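## Task

Get the 9-volt battery inside the pedal bin, then allow the bin's lid to fall shut.

## Robot and tools

Robot: two arms, left_arm and right_arm, each with a two-finger gripper. The scene frame has its origin at table-top height, halfway between the arms' nominal bases: +x points out over the table, +z points up, and left_arm sits on the +y side. Image sides do not match arm names. Calibrated bases in the scene frame: left_arm at (+0.044, +0.354, 0) with quat_wxyz (+1.000, 0, 0, -0.012); right_arm at (+0.042, -0.329, 0) with quat_wxyz (+1.000, 0, 0, +0.021). Both have z up.

Frames: every hand pose, hand target, velocity and wrist-camera pose is given in that arm's own base frame. Fixed cameras and the table use the scene frame. Reported hand poses can be off by a few centimetres, more at long reach. The fingers point along the gripper's +z and close along its y. end_effector_position is the spot between the pads, about 1 cm short of the tips.

Row format, used by execute_actions and move: 16 plain numbers per row, always for both arms. First left_arm: x, y, z (metres), qw, qx, qy, qz (quaternion, w first), opening. Then the same eight for right_arm. Position and quaternion are absolute targets (a pose), in that arm's base frame, not offsets. Opening runs from -1 (closed) to +1 (fully open, 0.094 m). To keep an arm still, resend its pose from the latest result plus its current opening. To hold an orientation, repeat one fixed quaternion rather than copying the drifting reported one. Sending 0 as the opening is a real command, not a no-op.

execute_actions(actions, cameras): actions is a list of actions. Each action is a list of up to 15 rows, and each row lasts one control step (1/30 s). A short action repeats its final row until 15 steps are done. An empty list only returns state and images. A target more than 0.6 m from the gripper's starting position, along any of the gripper's axes, gets the action refused for both arms. The controller also clips each step's command to within 100 mm and 20 degrees of the measured pose. So one action may fall short, and the result's "Hand target" line shows where the arm is actually headed. Send the remainder in the next action. The result also lists end_effector_position at some steps.

move(target, speed, blend, opening_speed, blocking, cameras): drives each gripper in a straight line toward an absolute pose. target is either one row or a list of up to 15 rows, with no 0.6 m limit. speed is in m/s, from 0.002 to 0.5 (default 0.25). Rotation is capped at twice that value in rad/s. Give one value, or one per target. blend is in metres and rounds off the corners of a list; the default is 0. opening_speed is the finger rate per second on the -1..+1 scale, at least 0.2; use a low value for fragile items. Openings in the first row are sent at the start. Openings in later rows are applied only after the arms stop at that row. All paths together are capped at 10 s. blocking=false returns after about 0.5 s and the move keeps running; a new move takes over from it. Paths do not avoid obstacles or the other arm. Faster moves overshoot more and strike harder. The result adds a "move:" line with an ending: done, off_target, moving, held or fault. limits=paced means the command was clipped; limits=held means steps were withheld. Any arm the line does not name finished within 10 mm and 2 degrees. Neither done nor off_target tells you whether something was touched.

wait(seconds 0 to 10, cameras): lets time run while each arm holds its last command. stop(cameras): brakes a running move. zoom_image(camera, region=[x0, y0, x1, y1] in pixels, at most 504x504): gives a closer look at the latest image from that camera. finished_scene(scene): pass the current scene's number to end the scene, and only once the goal is met and will hold without the robot. cameras lists any of cam_head_left, cam_head_right, cam_left_wrist, cam_right_wrist (each 672x504). Leave it out or use ["all"] for all of them; [] gives none. An unknown camera name makes the call invalid.

Result lines: joint positions (the last value per arm is the finger gap in metres), joint velocities ("within noise" means the arm is still), joint torques (offset and noisy; joints 1 to 3 wrap sign beyond ±28 N m), grip_measured (on the opening scale), Hand target, and Tool commands. With nothing held, grip_measured can read up to 1.6 mm wide. On a hard part it reads up to about 3 mm under the part's width when squeezing fully, and more on small or round parts. Squeeze force is roughly 50 to 64 N per pad. To release, command an opening clearly above grip_measured. Friction or weight can leave a free arm a centimetre or more off its target, so that is not proof of contact.

Joint ranges (rad): waist -2.618 to 3.054, shoulder 0 to 3.142, elbow 0 to 3.142 (straight at 2.901), wrist pitch and wrist yaw ±1.571, wrist roll ±2.094.

Avoid: dropping parts, letting go while a part is moving, slamming, hard impacts and hard presses. Contact between the two arms can fail the task, and the clearance check does not stop the grippers or wrist cameras from colliding. Do not drive a path close to an arm's own base, since that can flip the shoulder; go around it. Keep anything from leaving the table. Limit long holds, stretched-out reaches and pushing against unreachable poses, because motors heat up. A MOTOR HOT line appears at 75 °C, at 90 °C the arm folds and stops working, and at 100 °C it goes limp. Expect occasional small tugs on held parts or bumps to loose objects.

Each tool is called after "Request:" as a command line: name --argument value for each argument, lists and objects as JSON in quotes; but a table of rows of numbers goes row by row, as --pt "numbers of a row", without its own name.

## Session

Request:
execute_actions --actions '[]'

Scene clock: 0.00 s.
left_arm: end_effector_position=(+0.3991, -0.0279, +0.1381) grip_measured=+1.000 end_effector_quat_wxyz=(+0.632, +0.030, +0.773, -0.048) | right_arm: end_effector_position=(+0.4011, -0.0102, +0.1186) grip_measured=+1.000 end_effector_quat_wxyz=(+0.608, +0.041, +0.793, -0.018)
Joint positions: left_arm=[-0.04 1.481 0.359 0.925 0.073 -0.023 0.094] | right_arm=[0.012 1.52 0.371 0.884 0.091 0.047 0.094]
Joint velocities: within noise
Joint torques (N m): no reading
Motor temperatures (°C): left_arm=[25 30 28 25 24 22 22] | right_arm=[22 28 31 23 19 22 23]
Heat: left arm: 30 °C; right arm: 31 °C.
Hand target: left_arm +0.4001, -0.0280, +0.1414; +0.635, +0.030, +0.770, -0.048 | right_arm +0.4035, -0.0103, +0.1264; +0.617, +0.042, +0.786, -0.018
Tool commands: left_gripper/opening=+1.0 right_gripper/opening=+1.0

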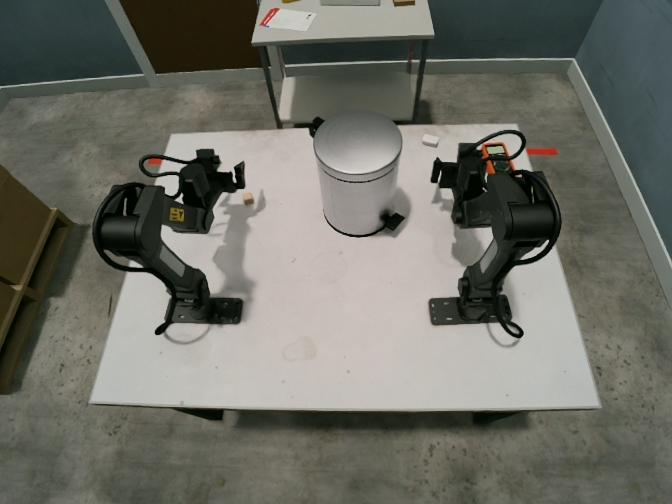

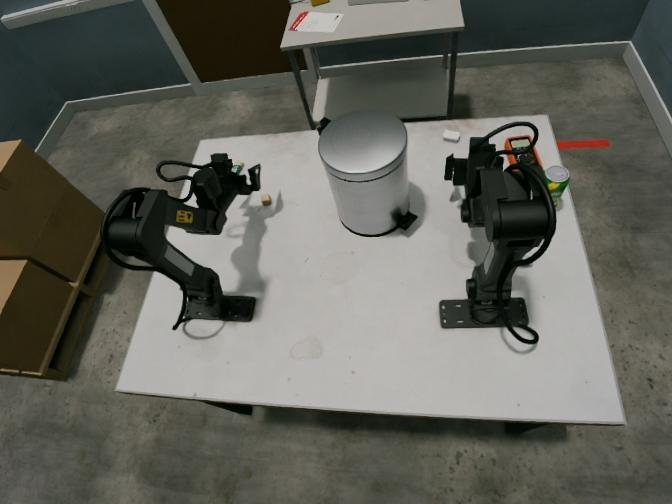

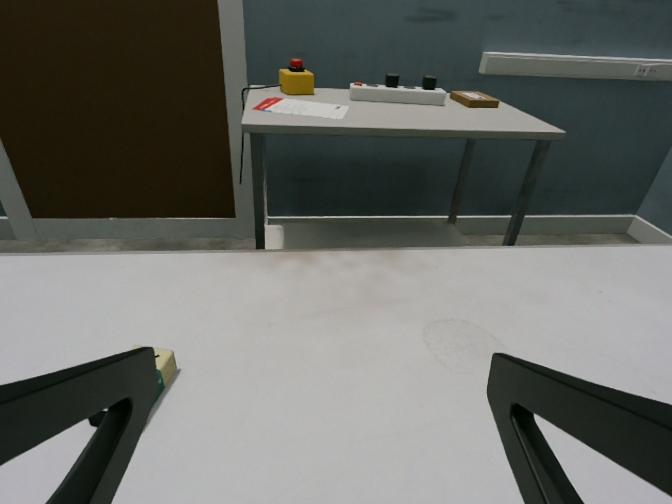

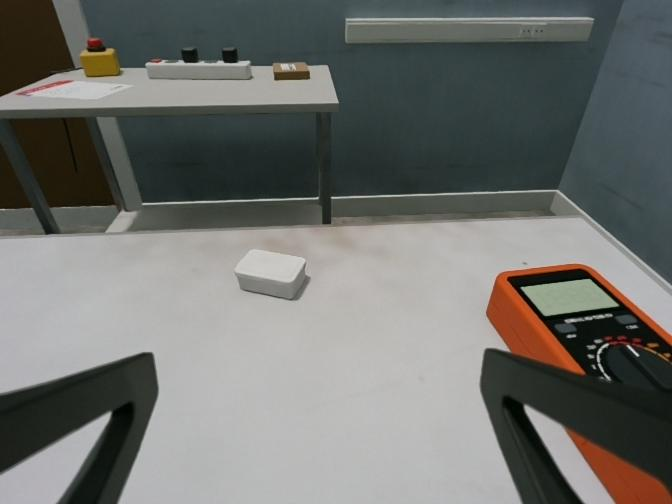

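Request:
zoom_image --camera "cam_head_right" --region '[160, 130, 300, 235]'

Request:
zoom_image --camera "cam_left_wrist" --region '[60, 320, 240, 455]'

Request:
zoom_image --camera "cam_head_left" --region '[290, 90, 490, 250]'

Request:
zoom_image --camera "cam_head_right" --region '[430, 110, 600, 240]'

Scaled by 3.600.

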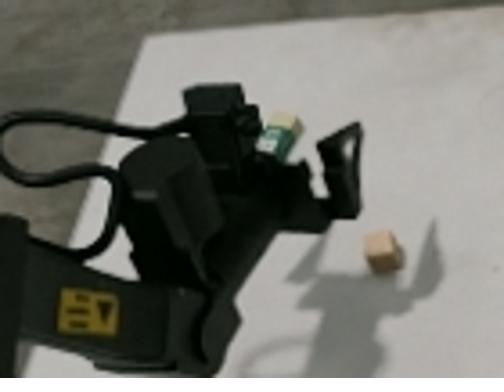

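Scaled by 2.800.

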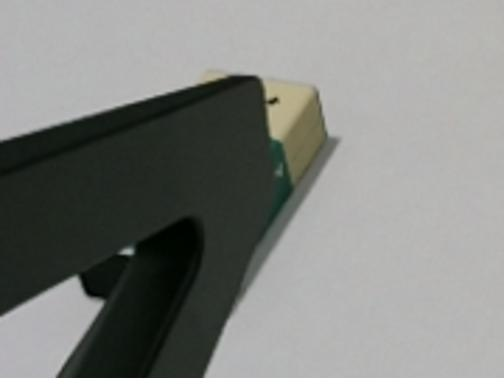

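Scaled by 2.520.

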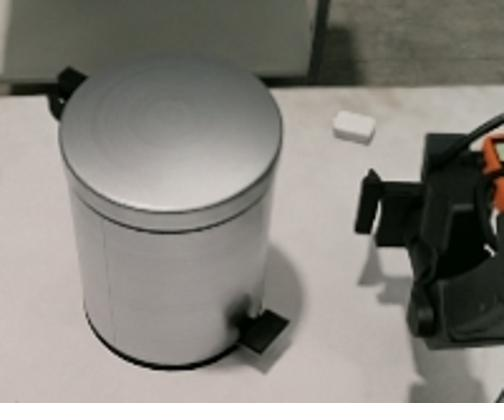

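Scaled by 2.965.

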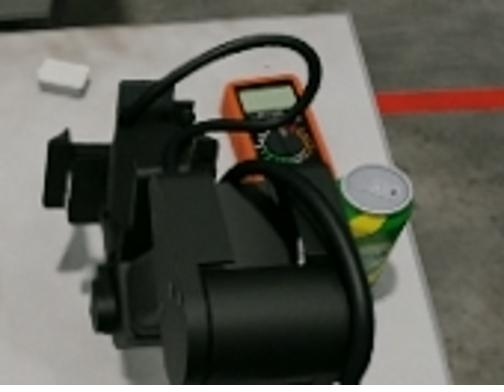

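Request:
move --target '[0.40,0.04,0.20,0.259,0,0.966,0,1,0.21,0.135,0.18,0.328,-0.264,0.902,0.096,-1]'

Scene clock: 39.13 s.
left_arm: end_effector_position=(+0.3967, +0.0365, +0.1957) grip_measured=+1.000 end_effector_quat_wxyz=(+0.259, -0.001, +0.966, -0.004) | right_arm: end_effector_position=(+0.2075, +0.1336, +0.1696) grip_measured=-0.996 end_effector_quat_wxyz=(+0.318, -0.266, +0.905, +0.095)
Joint positions: left_arm=[0.119 1.587 1.46 -0.923 0.067 0.099 0.094] | right_arm=[0.56 0.839 0.792 -0.846 -0.011 -0.008 0]
Joint velocities: within noise
Joint torques (N m): left_arm=[0.47 -6.15 8.7 1.05 0.01 0.1] | right_arm=[0.42 -0.79 7.83 1.33 0.06 0.07]
Motor temperatures (°C): left_arm=[25 30 30 30 24 22 22] | right_arm=[22 29 32 28 19 22 23]
Heat: left arm: 30 °C; right arm: 32 °C.
Hand target: left_arm +0.3998, +0.0400, +0.1999; +0.259, +0.000, +0.966, +0.000 | right_arm +0.2099, +0.1350, +0.1799; +0.328, -0.264, +0.902, +0.096
Off the commanded pose: left_arm 0.006 m, 0 deg | right_arm 0.011 m, 1 deg.
move: off_target (right_arm)
camera_calibration:
cam_left_wrist: T_world_to_cam=[[0.0288964, -0.999223, 0.0268117, 0.0169654], [-0.977912, -0.0338147, -0.206264, 0.465917], [0.20701, -0.0202592, -0.978129, 0.215977], [0, 0, 0, 1]] pos_world=[0.410426, 0.0370825, 0.3069]
cam_right_wrist: T_world_to_cam=[[0.529744, -0.84743, 0.0351203, -0.00821806], [-0.782507, -0.504295, -0.365199, 0.329473], [0.327191, 0.16598, -0.930267, 0.1738], [0, 0, 0, 1]] pos_world=[0.205302, 0.13034, 0.282292]

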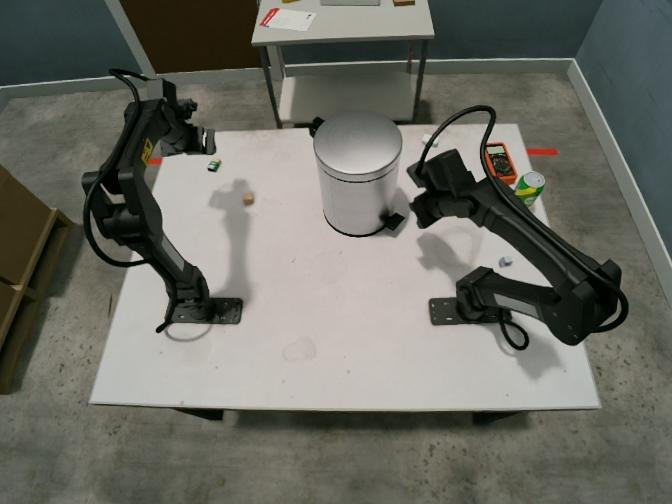

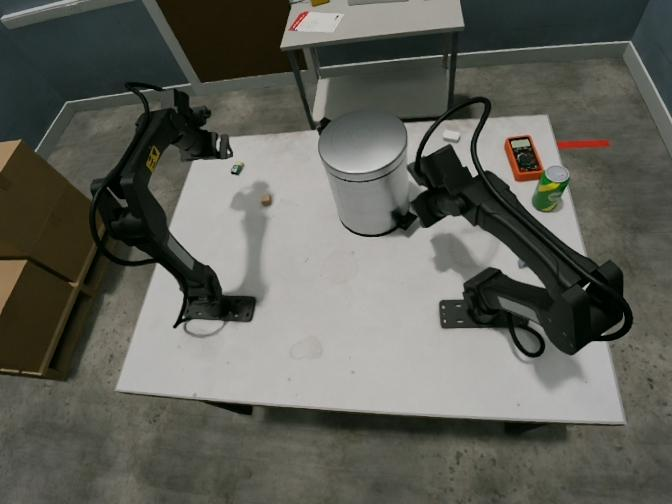

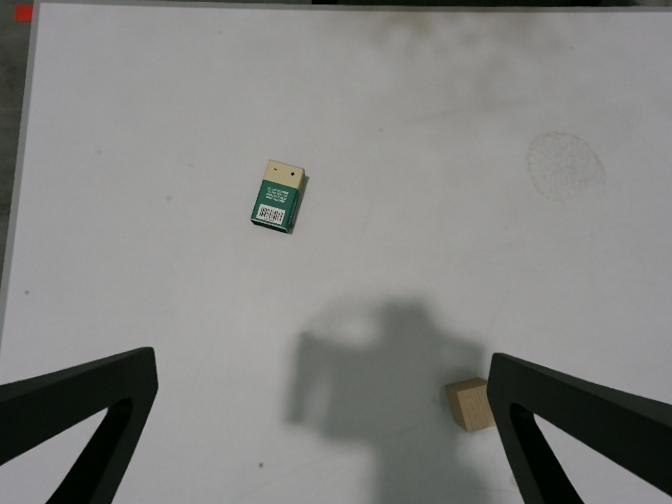

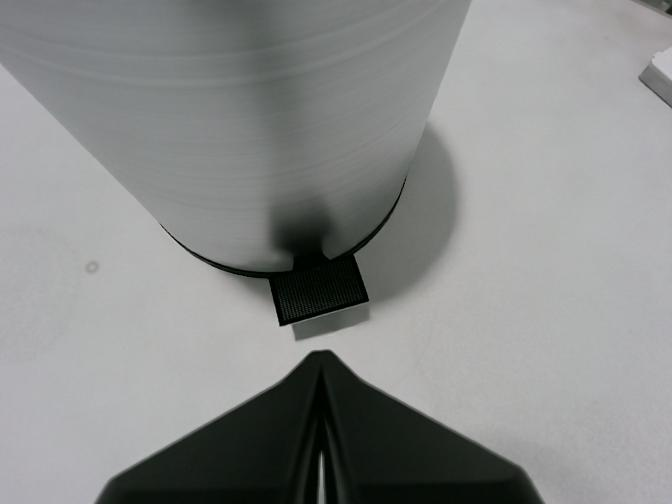

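Request:
move --target '[0.51,0.075,0.12,0,0.0872,0.9962,0,1,0.26,0.165,0.09,0.328,-0.264,0.902,0.096,-1]'

Scene clock: 71.20 s.
left_arm: end_effector_position=(+0.5097, +0.0714, +0.1242) grip_measured=+1.000 end_effector_quat_wxyz=(+0.092, +0.085, +0.992, +0.019) | right_arm: end_effector_position=(+0.2537, +0.1620, +0.0890) grip_measured=-0.996 end_effector_quat_wxyz=(+0.316, -0.265, +0.906, +0.094)
Joint positions: left_arm=[0.139 2.527 2.683 -1.539 0.005 0.309 0.094] | right_arm=[0.559 1.119 0.587 -0.366 -0.01 -0.007 0]
Joint velocities: within noise
Joint torques (N m): left_arm=[0.44 -12.31 7.38 0.53 -0.03 0.1] | right_arm=[-0.06 -1.98 5.23 1.77 0.02 0]
Motor temperatures (°C): left_arm=[25 30 31 27 24 22 22] | right_arm=[22 28 33 26 19 22 23]
Heat: left arm: 31 °C; right arm: 33 °C.
Hand target: left_arm +0.5093, +0.0749, +0.1196; +0.086, +0.086, +0.992, +0.019 | right_arm +0.2596, +0.1648, +0.0902; +0.328, -0.264, +0.902, +0.096
Off the commanded pose: left_arm 0.006 m, 11 deg | right_arm 0.007 m, 1 deg.
joint sent to its limit (left arm) — joint 4 (wrist pitch), lower limit. The joint targets are off in orientation, not in position.
move: off_target (left_arm)
camera_calibration:
cam_left_wrist: T_world_to_cam=[[-0.132079, -0.990229, -0.044736, 0.140779], [-0.983245, 0.12516, 0.13253, 0.51219], [-0.125636, 0.0614909, -0.990169, 0.288544], [0, 0, 0, 1]] pos_world=[0.558454, 0.0575547, 0.224124]
cam_right_wrist: T_world_to_cam=[[0.527999, -0.848513, 0.0352483, -0.00518413], [-0.785012, -0.503478, -0.360925, 0.350638], [0.323996, 0.162897, -0.931929, 0.080455], [0, 0, 0, 1]] pos_world=[0.251925, 0.159034, 0.201715]

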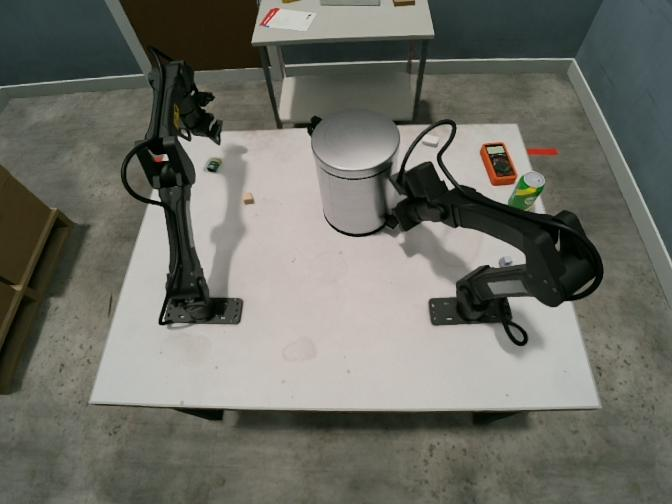

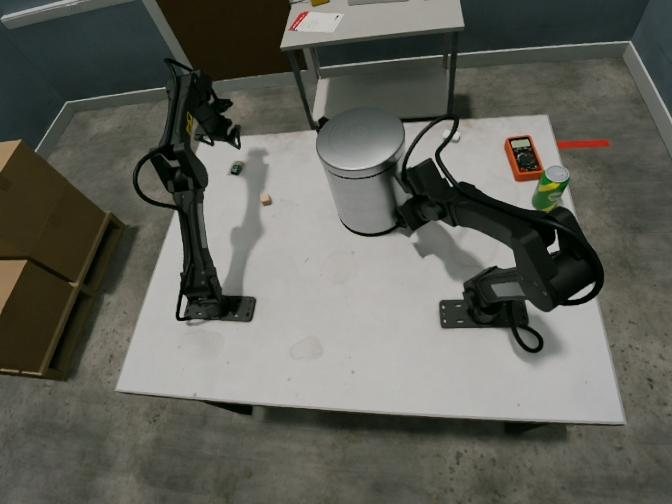

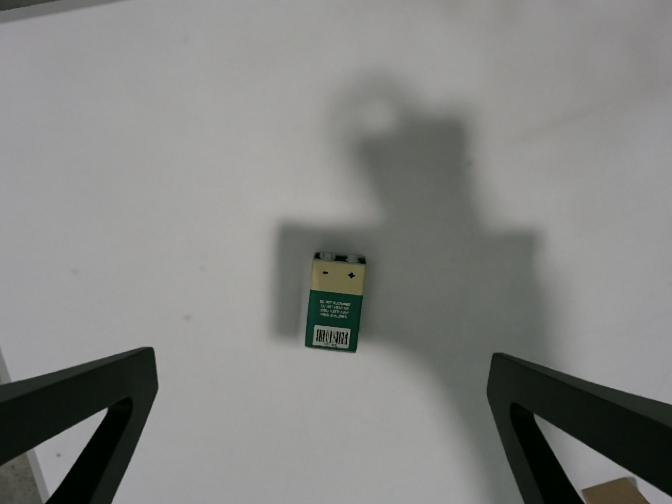

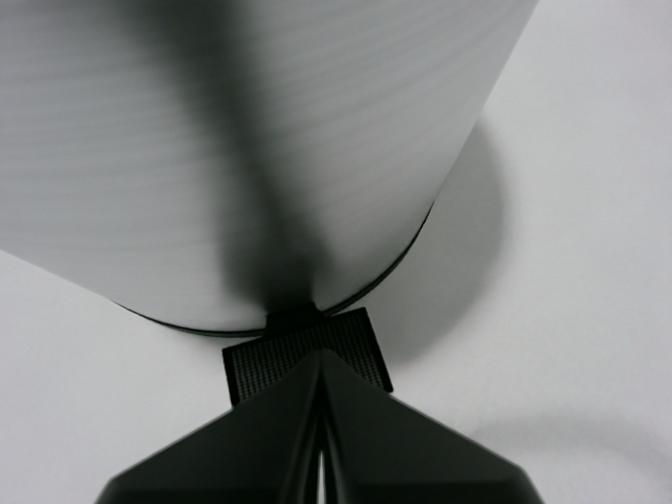

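Request:
move --pt "0.503 0.076 0.06 0.1557 0.0946 0.9831 -0.015 1 0.264 0.168 0.055 0.328 -0.264 0.902 0.096 -1" --pt "0.503 0.077 0.015 0.1557 0.0946 0.9831 -0.015 1 0.264 0.168 0.055 0.328 -0.264 0.902 0.096 -1" --speed 0.15

Scene clock: 86.97 s.
left_arm: end_effector_position=(+0.5092, +0.0766, +0.0241) grip_measured=+1.000 end_effector_quat_wxyz=(+0.164, +0.094, +0.982, -0.010) | right_arm: end_effector_position=(+0.2625, +0.1613, +0.0627) grip_measured=-0.996 end_effector_quat_wxyz=(+0.331, -0.250, +0.905, +0.092)
Joint positions: left_arm=[0.185 2.287 1.815 -0.786 0.108 0.359 0.094] | right_arm=[0.552 1.187 0.492 -0.174 0.007 0.011 0]
Joint velocities: within noise
Joint torques (N m): left_arm=[0.46 -13.19 3.59 0.99 0.12 0.09] | right_arm=[0.66 -0.16 4.93 1.79 -0.15 -0.19]
Motor temperatures (°C): left_arm=[25 34 31 26 24 22 22] | right_arm=[22 27 32 28 19 22 23]
Heat: left arm: 34 °C; right arm: 32 °C.
Hand target: left_arm +0.5029, +0.0770, +0.0151; +0.155, +0.095, +0.983, -0.015 | right_arm +0.2632, +0.1675, +0.0554; +0.328, -0.264, +0.902, +0.096
Off the commanded pose: left_arm 0.011 m, 1 deg | right_arm 0.010 m, 2 deg.
move: off_target (left_arm)
camera_calibration:
cam_left_wrist: T_world_to_cam=[[-0.15673, -0.987641, 0.00102, 0.152602], [-0.987549, 0.156701, -0.0138559, 0.527641], [0.0135249, -0.00317895, -0.999903, 0.123411], [0, 0, 0, 1]] pos_world=[0.543319, 0.0684261, 0.130554]
cam_right_wrist: T_world_to_cam=[[0.499504, -0.865532, 0.0367518, 0.000648191], [-0.790985, -0.472964, -0.388134, 0.34607], [0.353324, 0.164804, -0.92087, 0.0445739], [0, 0, 0, 1]] pos_world=[0.257664, 0.156894, 0.175344]

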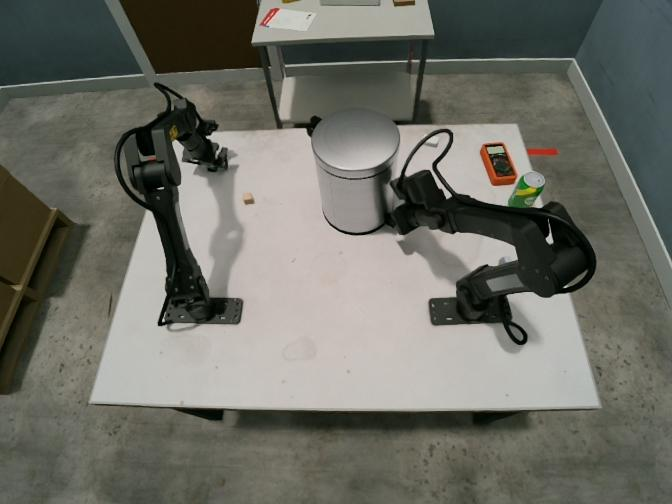

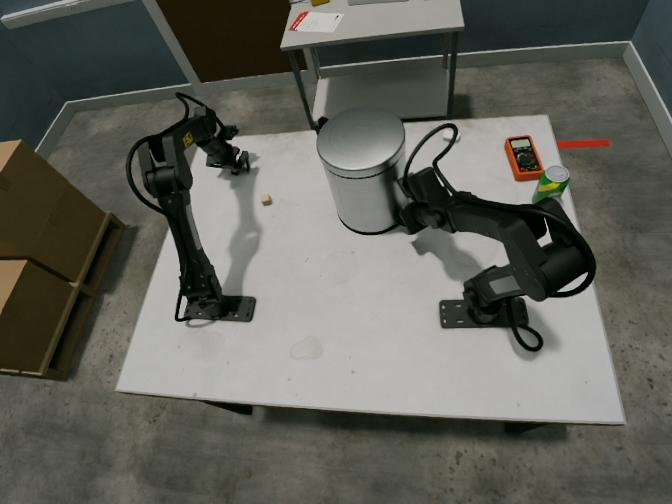

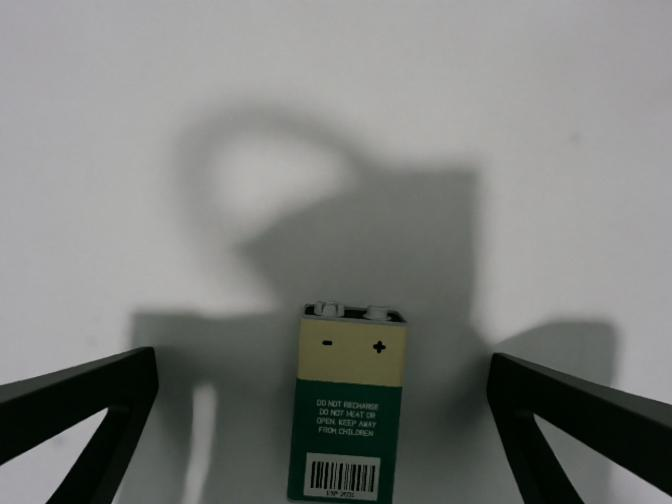

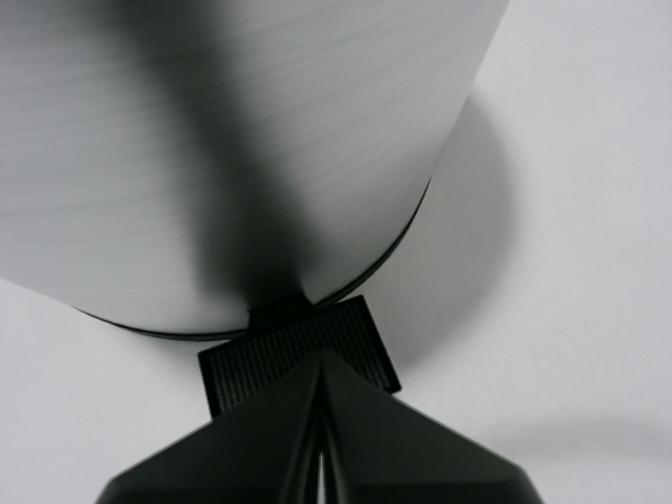

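Request:
move --target '[0.497,0.077,0.005,0.1557,0.0946,0.9831,-0.015,1,0.264,0.172,0.055,0.328,-0.264,0.902,0.096,-1]' --speed 0.1 --cameras '["cam_left_wrist","cam_right_wrist"]'

Scene clock: 92.00 s.
left_arm: end_effector_position=(+0.5088, +0.0764, +0.0237) grip_measured=+1.000 end_effector_quat_wxyz=(+0.178, +0.095, +0.979, -0.011) | right_arm: end_effector_position=(+0.2641, +0.1609, +0.0627) grip_measured=-0.996 end_effector_quat_wxyz=(+0.333, -0.245, +0.906, +0.089)
Joint positions: left_arm=[0.188 2.262 1.761 -0.73 0.119 0.36 0.094] | right_arm=[0.555 1.192 0.492 -0.167 0.02 0.021 0]
Joint velocities: within noise
Joint torques (N m): left_arm=[0.38 -11.9 3.1 0.96 0.05 0.09] | right_arm=[1.76 0.17 5.34 1.77 -0.2 -0.18]
Motor temperatures (°C): left_arm=[25 34 30 26 24 22 22] | right_arm=[22 27 32 28 19 22 23]
Heat: left arm: 34 °C; right arm: 32 °C.
Hand target: left_arm +0.4968, +0.0768, +0.0055; +0.156, +0.095, +0.983, -0.015 | right_arm +0.2630, +0.1712, +0.0556; +0.328, -0.264, +0.902, +0.096
Off the commanded pose: left_arm 0.022 m, 3 deg | right_arm 0.014 m, 2 deg.
move: off_target (left_arm, right_arm)
camera_calibration:
cam_left_wrist: T_world_to_cam=[[-0.15816, -0.987413, 0.00075411, 0.15306], [-0.986501, 0.15798, -0.0431118, 0.52735], [0.04245, -0.00756247, -0.99907, 0.108596], [0, 0, 0, 1]] pos_world=[0.539829, 0.0686442, 0.131115]
cam_right_wrist: T_world_to_cam=[[0.488567, -0.871631, 0.0395331, 0.00314635], [-0.795144, -0.463434, -0.391121, 0.346867], [0.359234, 0.159654, -0.91949, 0.0432398], [0, 0, 0, 1]] pos_world=[0.258739, 0.156589, 0.175301]
Images, in order (width x height): cam_left_wrist 672x504, cam_right_wrist 672x504.

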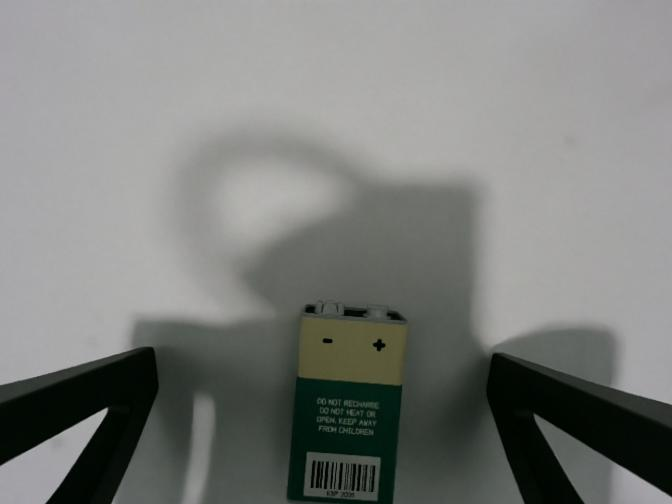

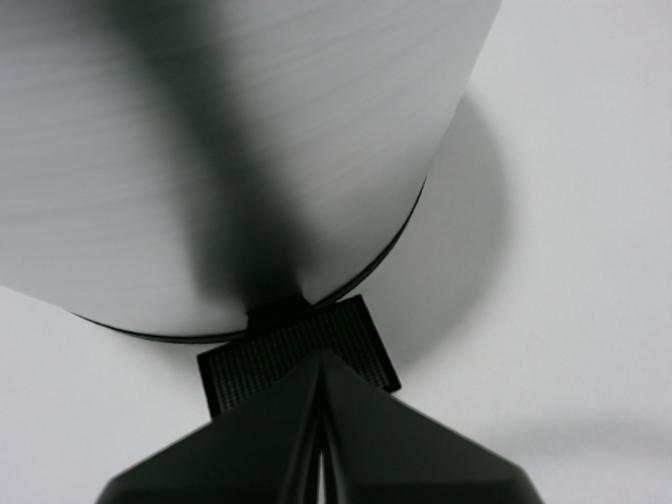

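Request:
move --pt "0.500 0.070 0.019 0.1557 0.0946 0.9831 -0.015 1 0.264 0.166 0.060 0.328 -0.264 0.902 0.096 -1" --pt "0.500 0.070 0.019 0.1557 0.0946 0.9831 -0.015 -0.7 0.264 0.166 0.060 0.328 -0.264 0.902 0.096 -1" --speed 0.1 --opening_speed 0.8 --cameras '["cam_left_wrist","cam_head_right"]'

Scene clock: 104.97 s.
left_arm: end_effector_position=(+0.5094, +0.0736, +0.0241) grip_measured=-0.460 end_effector_quat_wxyz=(+0.179, +0.097, +0.979, -0.011) | right_arm: end_effector_position=(+0.2640, +0.1608, +0.0626) grip_measured=-0.996 end_effector_quat_wxyz=(+0.332, -0.249, +0.905, +0.091)
Joint positions: left_arm=[0.183 2.262 1.761 -0.73 0.119 0.359 0.025] | right_arm=[0.548 1.191 0.492 -0.168 0.008 0.009 0]
Joint velocities: within noise
Joint torques (N m): left_arm=[-0.62 -12.7 5.96 0.52 0.01 -0.06] | right_arm=[0.34 -1.58 5.75 1.48 -0.22 -0.24]
Motor temperatures (°C): left_arm=[25 34 29 26 24 22 22] | right_arm=[22 27 31 28 19 22 23]
Heat: left arm: 34 °C; right arm: 31 °C.
Hand target: left_arm +0.5001, +0.0701, +0.0191; +0.156, +0.095, +0.983, -0.015 | right_arm +0.2637, +0.1659, +0.0601; +0.328, -0.264, +0.902, +0.096
Off the commanded pose: left_arm 0.011 m, 3 deg | right_arm 0.006 m, 2 deg.
move: off_target (left_arm); target 2's new opening was sent with left_arm's hand 0.012 m and 3 deg from that target
camera_calibration:
cam_left_wrist: T_world_to_cam=[[-0.1625, -0.986708, 0.00123569, 0.152581], [-0.985764, 0.162289, -0.0439516, 0.527705], [0.0431668, -0.00836022, -0.999033, 0.108656], [0, 0, 0, 1]] pos_world=[0.540296, 0.06582, 0.131556]
Images, in order (width x height): cam_head_right 672x504, cam_left_wrist 672x504.

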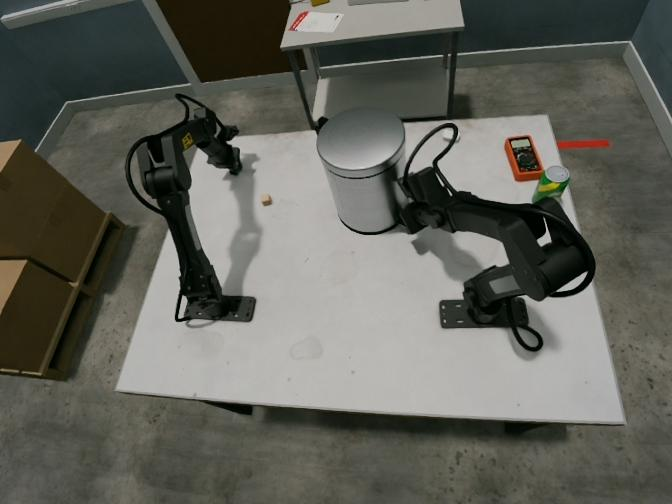

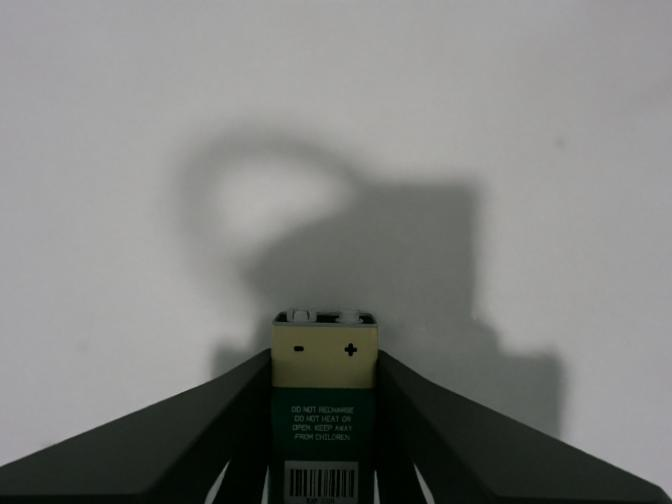

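Request:
move --pt "0.495 0.071 0.10 0.1557 0.0946 0.9831 -0.015 -0.7 0.264 0.170 0.030 0.328 -0.264 0.902 0.096 -1" --pt "0.38 0.06 0.30 0.423 0 0.906 0 -0.7 0.264 0.170 0.015 0.328 -0.264 0.902 0.096 -1" --blend 0.03

Scene clock: 120.07 s.
left_arm: end_effector_position=(+0.3796, +0.0590, +0.2984) grip_measured=-0.460 end_effector_quat_wxyz=(+0.415, +0.005, +0.910, +0.003) | right_arm: end_effector_position=(+0.2724, +0.1648, +0.0293) grip_measured=-0.996 end_effector_quat_wxyz=(+0.350, -0.232, +0.902, +0.099)
Joint positions: left_arm=[0.231 1.35 1.457 -0.835 0.171 0.164 0.025] | right_arm=[0.548 1.332 0.389 0.117 0.013 0.039 0]
Joint velocities: within noise
Joint torques (N m): left_arm=[0.54 -5.97 5.23 1.8 0.17 -0.08] | right_arm=[1.51 -0.8 4.57 1.4 -0.18 -0.44]
Motor temperatures (°C): left_arm=[24 34 30 26 24 22 23] | right_arm=[22 27 31 28 19 22 23]
Heat: left arm: 34 °C; right arm: 31 °C.
Hand target: left_arm +0.3800, +0.0600, +0.3000; +0.423, +0.000, +0.906, +0.000 | right_arm +0.2632, +0.1692, +0.0158; +0.328, -0.264, +0.902, +0.096
Off the commanded pose: left_arm 0.002 m, 1 deg | right_arm 0.017 m, 4 deg.
move: off_target (right_arm)
camera_calibration:
cam_left_wrist: T_world_to_cam=[[0.0153536, -0.999741, 0.0167968, 0.0453218], [-0.8574, -0.0218065, -0.514189, 0.516596], [0.514422, -0.0065069, -0.857513, 0.166951], [0, 0, 0, 1]] pos_world=[0.356351, 0.0576616, 0.408029]
cam_right_wrist: T_world_to_cam=[[0.473783, -0.880395, 0.0208281, 0.0098593], [-0.791866, -0.436251, -0.427356, 0.337851], [0.385328, 0.185981, -0.903844, -0.00298766], [0, 0, 0, 1]] pos_world=[0.264013, 0.156623, 0.141477]

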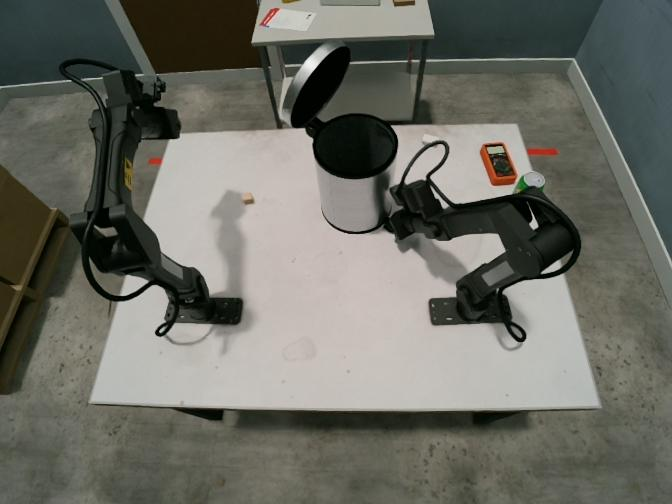

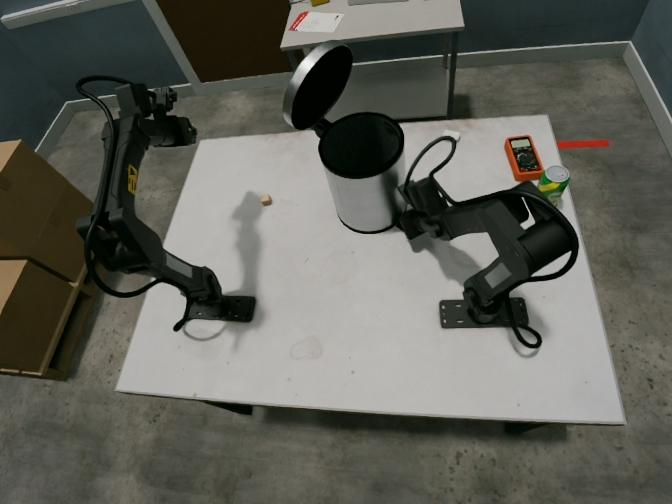

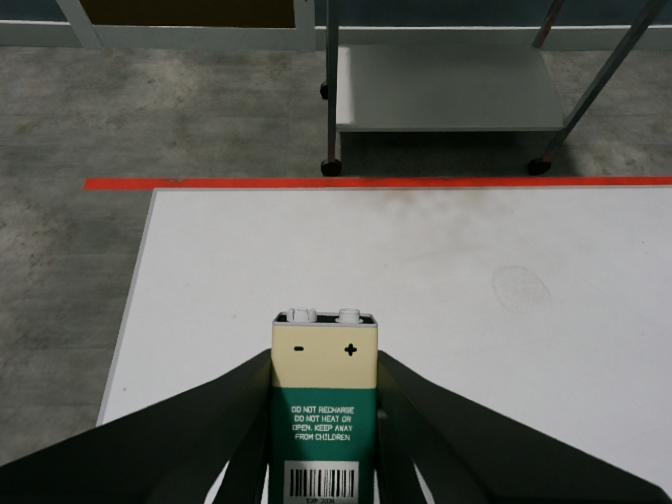

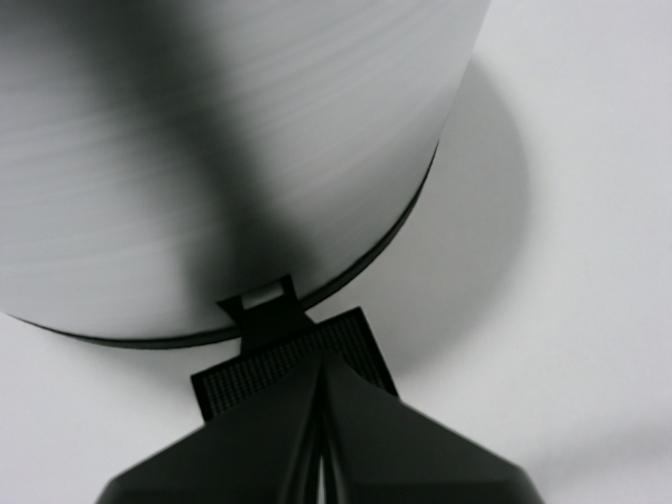

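Request:
move --pt "0.28 -0.04 0.36 0.341 0.082 0.936 -0.03 -0.7 0.264 0.170 0.015 0.328 -0.264 0.902 0.096 -1" --pt "0.155 -0.230 0.40 0.306 0.419 0.841 -0.1525 -0.7 0.264 0.170 0.015 0.328 -0.264 0.902 0.096 -1" --pt "0.311 -0.417 0.40 0.306 0.419 0.841 -0.1525 -0.7 0.264 0.170 0.015 0.328 -0.264 0.902 0.096 -1" --blend 0.04

Scene clock: 154.77 s.
left_arm: end_effector_position=(+0.3057, -0.4134, +0.3914) grip_measured=-0.460 end_effector_quat_wxyz=(+0.398, +0.397, +0.802, -0.200) | right_arm: end_effector_position=(+0.2724, +0.1648, +0.0293) grip_measured=-0.996 end_effector_quat_wxyz=(+0.350, -0.232, +0.902, +0.099)
Joint positions: left_arm=[-0.94 2.153 2.842 -1.337 -0.012 -0.015 0.025] | right_arm=[0.548 1.332 0.389 0.117 0.013 0.039 0]
Joint velocities: within noise
Joint torques (N m): left_arm=[0.5 -9.78 6.38 1.94 0.07 0.11] | right_arm=[1.51 -0.8 4.53 1.4 -0.17 -0.44]
Motor temperatures (°C): left_arm=[24 31 29 29 24 22 24] | right_arm=[22 26 31 27 19 22 23]
Heat: left arm: 31 °C; right arm: 31 °C.
Hand target: left_arm +0.3105, -0.4162, +0.3992; +0.413, +0.396, +0.794, -0.207 | right_arm +0.2632, +0.1692, +0.0158; +0.328, -0.264, +0.902, +0.096
Off the commanded pose: left_arm 0.011 m, 13 deg | right_arm 0.017 m, 4 deg.
elbow stopped short (left arm): the move would have taken joint 3 (elbow) straighter than the controller allows.
move: off_target (left_arm, right_arm)
camera_calibration:
cam_left_wrist: T_world_to_cam=[[-0.784293, -0.61954, 0.0324765, -0.0318779], [-0.523518, 0.632832, -0.570484, 0.68136], [0.332886, -0.464429, -0.820666, 0.133411], [0, 0, 0, 1]] pos_world=[0.287292, -0.388976, 0.499227]
cam_right_wrist: T_world_to_cam=[[0.473783, -0.880395, 0.0208281, 0.0098593], [-0.791866, -0.436251, -0.427356, 0.337851], [0.385328, 0.185981, -0.903844, -0.00298766], [0, 0, 0, 1]] pos_world=[0.264013, 0.156623, 0.141477]

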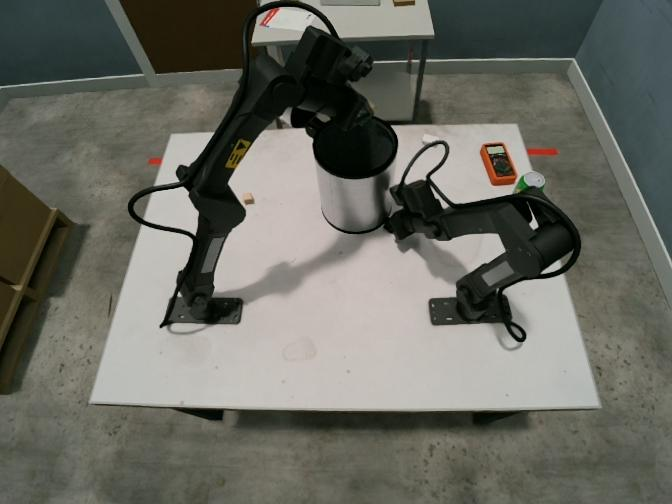

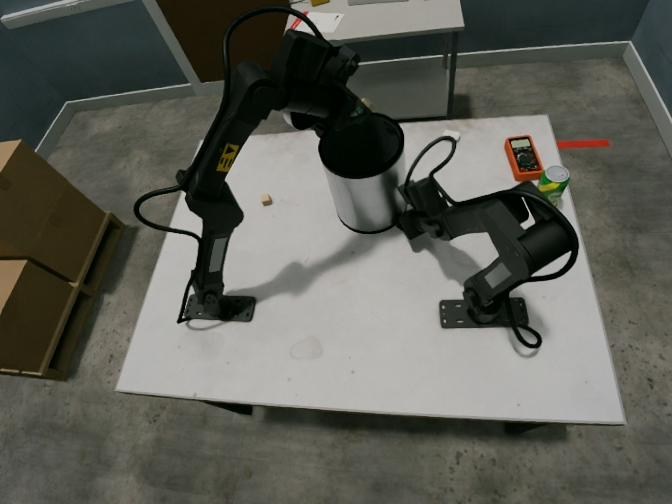

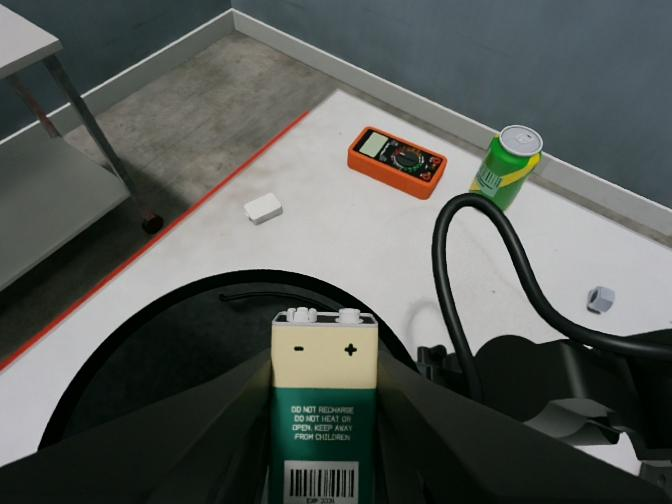

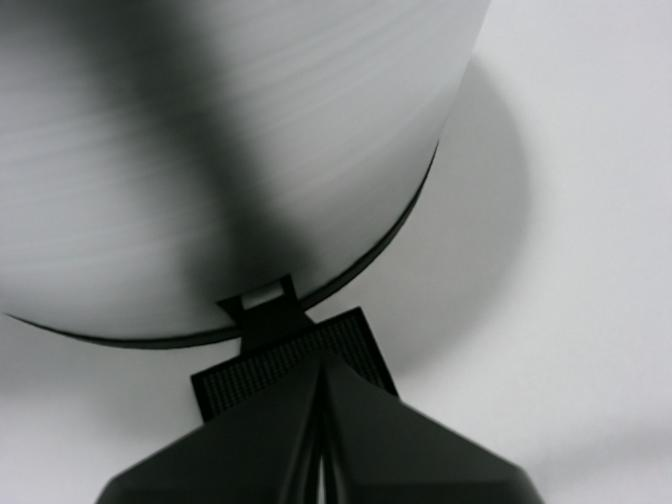

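Request:
move --pt "0.355 -0.428 0.36 0.2166 0.4326 0.868 -0.108 -0.7 0.264 0.170 0.015 0.328 -0.264 0.902 0.096 -1" --pt "0.355 -0.428 0.26 0.2166 0.4326 0.868 -0.108 -0.7 0.264 0.170 0.015 0.328 -0.264 0.902 0.096 -1" --speed 0.15

Scene clock: 168.80 s.
left_arm: end_effector_position=(+0.3524, -0.4279, +0.2611) grip_measured=-0.460 end_effector_quat_wxyz=(+0.282, +0.420, +0.851, -0.137) | right_arm: end_effector_position=(+0.2724, +0.1648, +0.0293) grip_measured=-0.996 end_effector_quat_wxyz=(+0.350, -0.232, +0.902, +0.099)
Joint positions: left_arm=[-0.877 2.388 2.842 -1.386 0.02 0.033 0.025] | right_arm=[0.548 1.332 0.389 0.117 0.013 0.039 0]
Joint velocities: within noise
Joint torques (N m): left_arm=[0.43 -11.82 7.01 1.26 0.08 0.11] | right_arm=[1.5 -0.79 4.56 1.41 -0.16 -0.44]
Motor temperatures (°C): left_arm=[24 31 29 30 24 22 24] | right_arm=[22 26 31 27 19 22 23]
Heat: left arm: 31 °C; right arm: 31 °C.
Hand target: left_arm +0.3547, -0.4275, +0.2594; +0.282, +0.423, +0.850, -0.137 | right_arm +0.2632, +0.1692, +0.0158; +0.328, -0.264, +0.902, +0.096
Off the commanded pose: left_arm 0.003 m, 9 deg | right_arm 0.017 m, 4 deg.
elbow stopped short (left arm): the move would have taken joint 3 (elbow) straighter than the controller allows.
move: off_target (left_arm, right_arm); limits=paced
camera_calibration:
cam_left_wrist: T_world_to_cam=[[-0.776703, -0.629614, 0.0178653, -0.0032512], [-0.601578, 0.733116, -0.317245, 0.644969], [0.186644, -0.257152, -0.948175, 0.177694], [0, 0, 0, 1]] pos_world=[0.352308, -0.42919, 0.373156]
cam_right_wrist: T_world_to_cam=[[0.473783, -0.880395, 0.0208281, 0.0098593], [-0.791866, -0.436251, -0.427356, 0.337851], [0.385328, 0.185981, -0.903844, -0.00298766], [0, 0, 0, 1]] pos_world=[0.264013, 0.156623, 0.141477]

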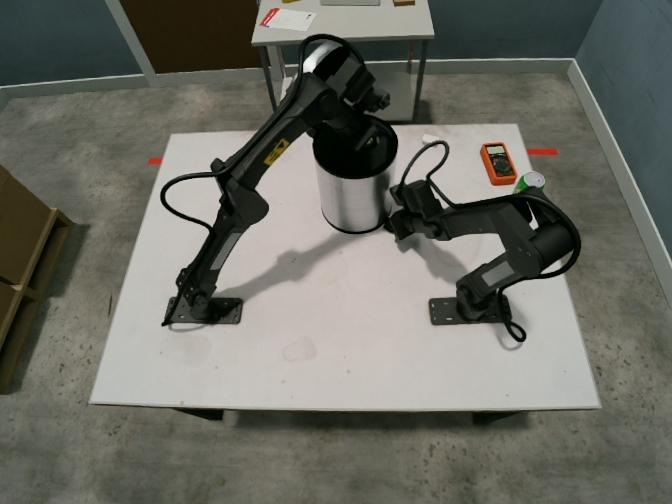

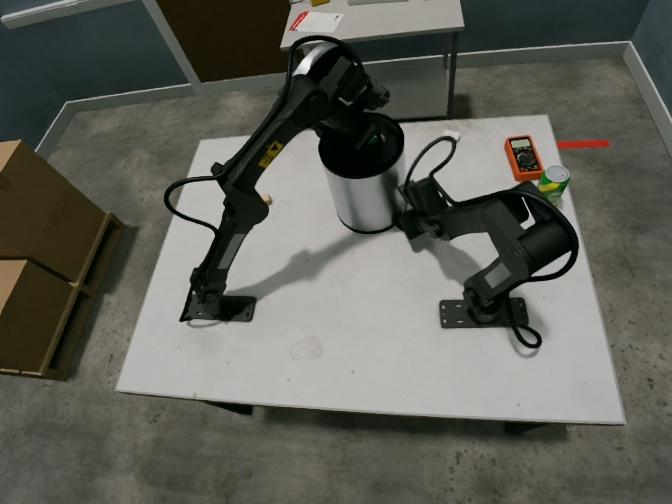

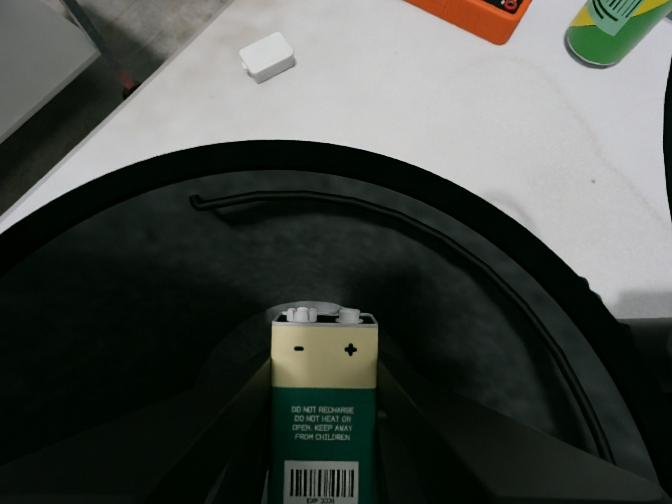

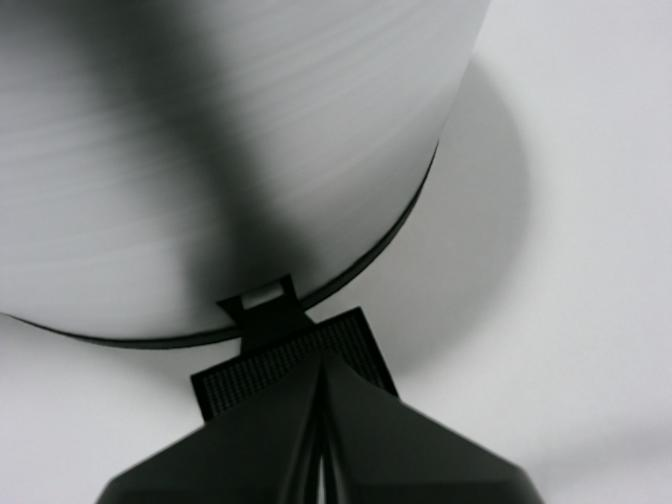

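Request:
move --pt "0.36 -0.433 0.14 0.2166 0.4326 0.868 -0.108 -0.7 0.264 0.170 0.015 0.328 -0.264 0.902 0.096 -1" --speed 0.12

Scene clock: 175.40 s.
left_arm: end_effector_position=(+0.3533, -0.4302, +0.1486) grip_measured=-0.460 end_effector_quat_wxyz=(+0.209, +0.436, +0.868, -0.108) | right_arm: end_effector_position=(+0.2725, +0.1649, +0.0292) grip_measured=-0.996 end_effector_quat_wxyz=(+0.350, -0.232, +0.902, +0.100)
Joint positions: left_arm=[-0.875 2.307 2.287 -1.077 0.03 0.048 0.025] | right_arm=[0.548 1.333 0.389 0.118 0.013 0.04 0]
Joint velocities: within noise
Joint torques (N m): left_arm=[0.35 -13.05 4 1.61 -0.02 0] | right_arm=[1.51 -0.88 4.56 1.39 -0.16 -0.45]
Motor temperatures (°C): left_arm=[24 32 29 29 24 22 24] | right_arm=[22 26 31 27 19 22 23]
Heat: left arm: 32 °C; right arm: 31 °C.
Hand target: left_arm +0.3598, -0.4326, +0.1402; +0.216, +0.433, +0.869, -0.108 | right_arm +0.2633, +0.1692, +0.0158; +0.328, -0.264, +0.902, +0.096
Off the commanded pose: left_arm 0.011 m, 1 deg | right_arm 0.017 m, 4 deg.
move: off_target (left_arm, right_arm)
camera_calibration:
cam_left_wrist: T_world_to_cam=[[-0.784627, -0.61959, 0.02165, 0.00463282], [-0.614589, 0.772755, -0.158521, 0.609571], [0.081488, -0.137686, -0.987118, 0.164557], [0, 0, 0, 1]] pos_world=[0.364861, -0.445521, 0.258966]
cam_right_wrist: T_world_to_cam=[[0.473043, -0.880812, 0.020032, 0.0101641], [-0.792261, -0.435213, -0.427682, 0.33792], [0.385425, 0.186441, -0.903707, -0.00324575], [0, 0, 0, 1]] pos_world=[0.264164, 0.156625, 0.141385]

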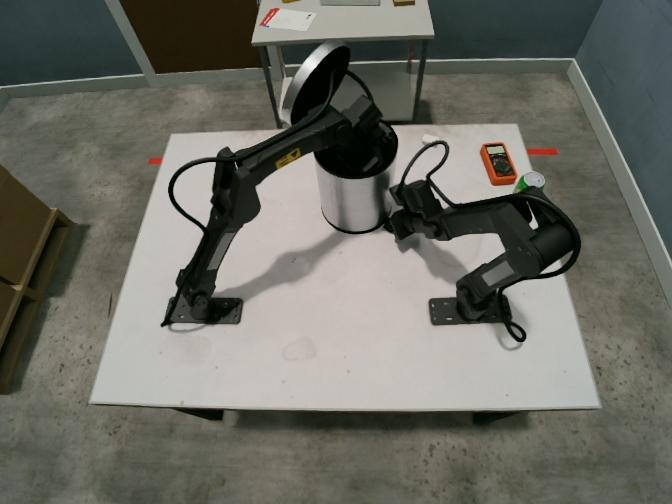

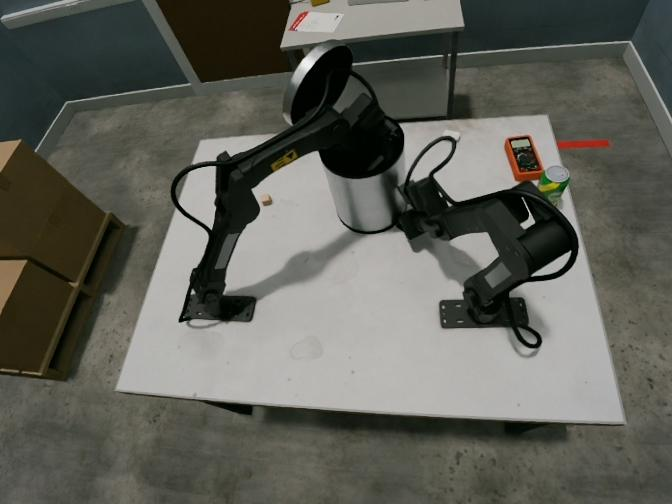

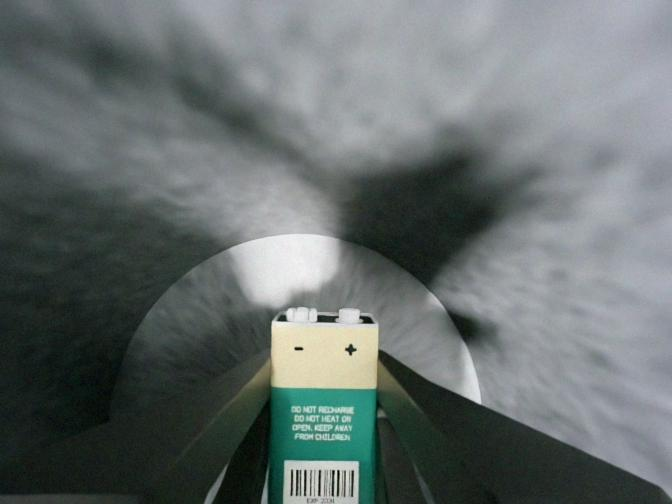

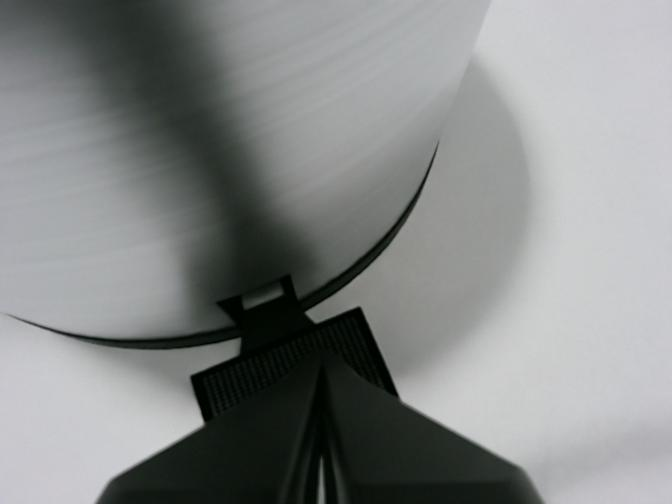

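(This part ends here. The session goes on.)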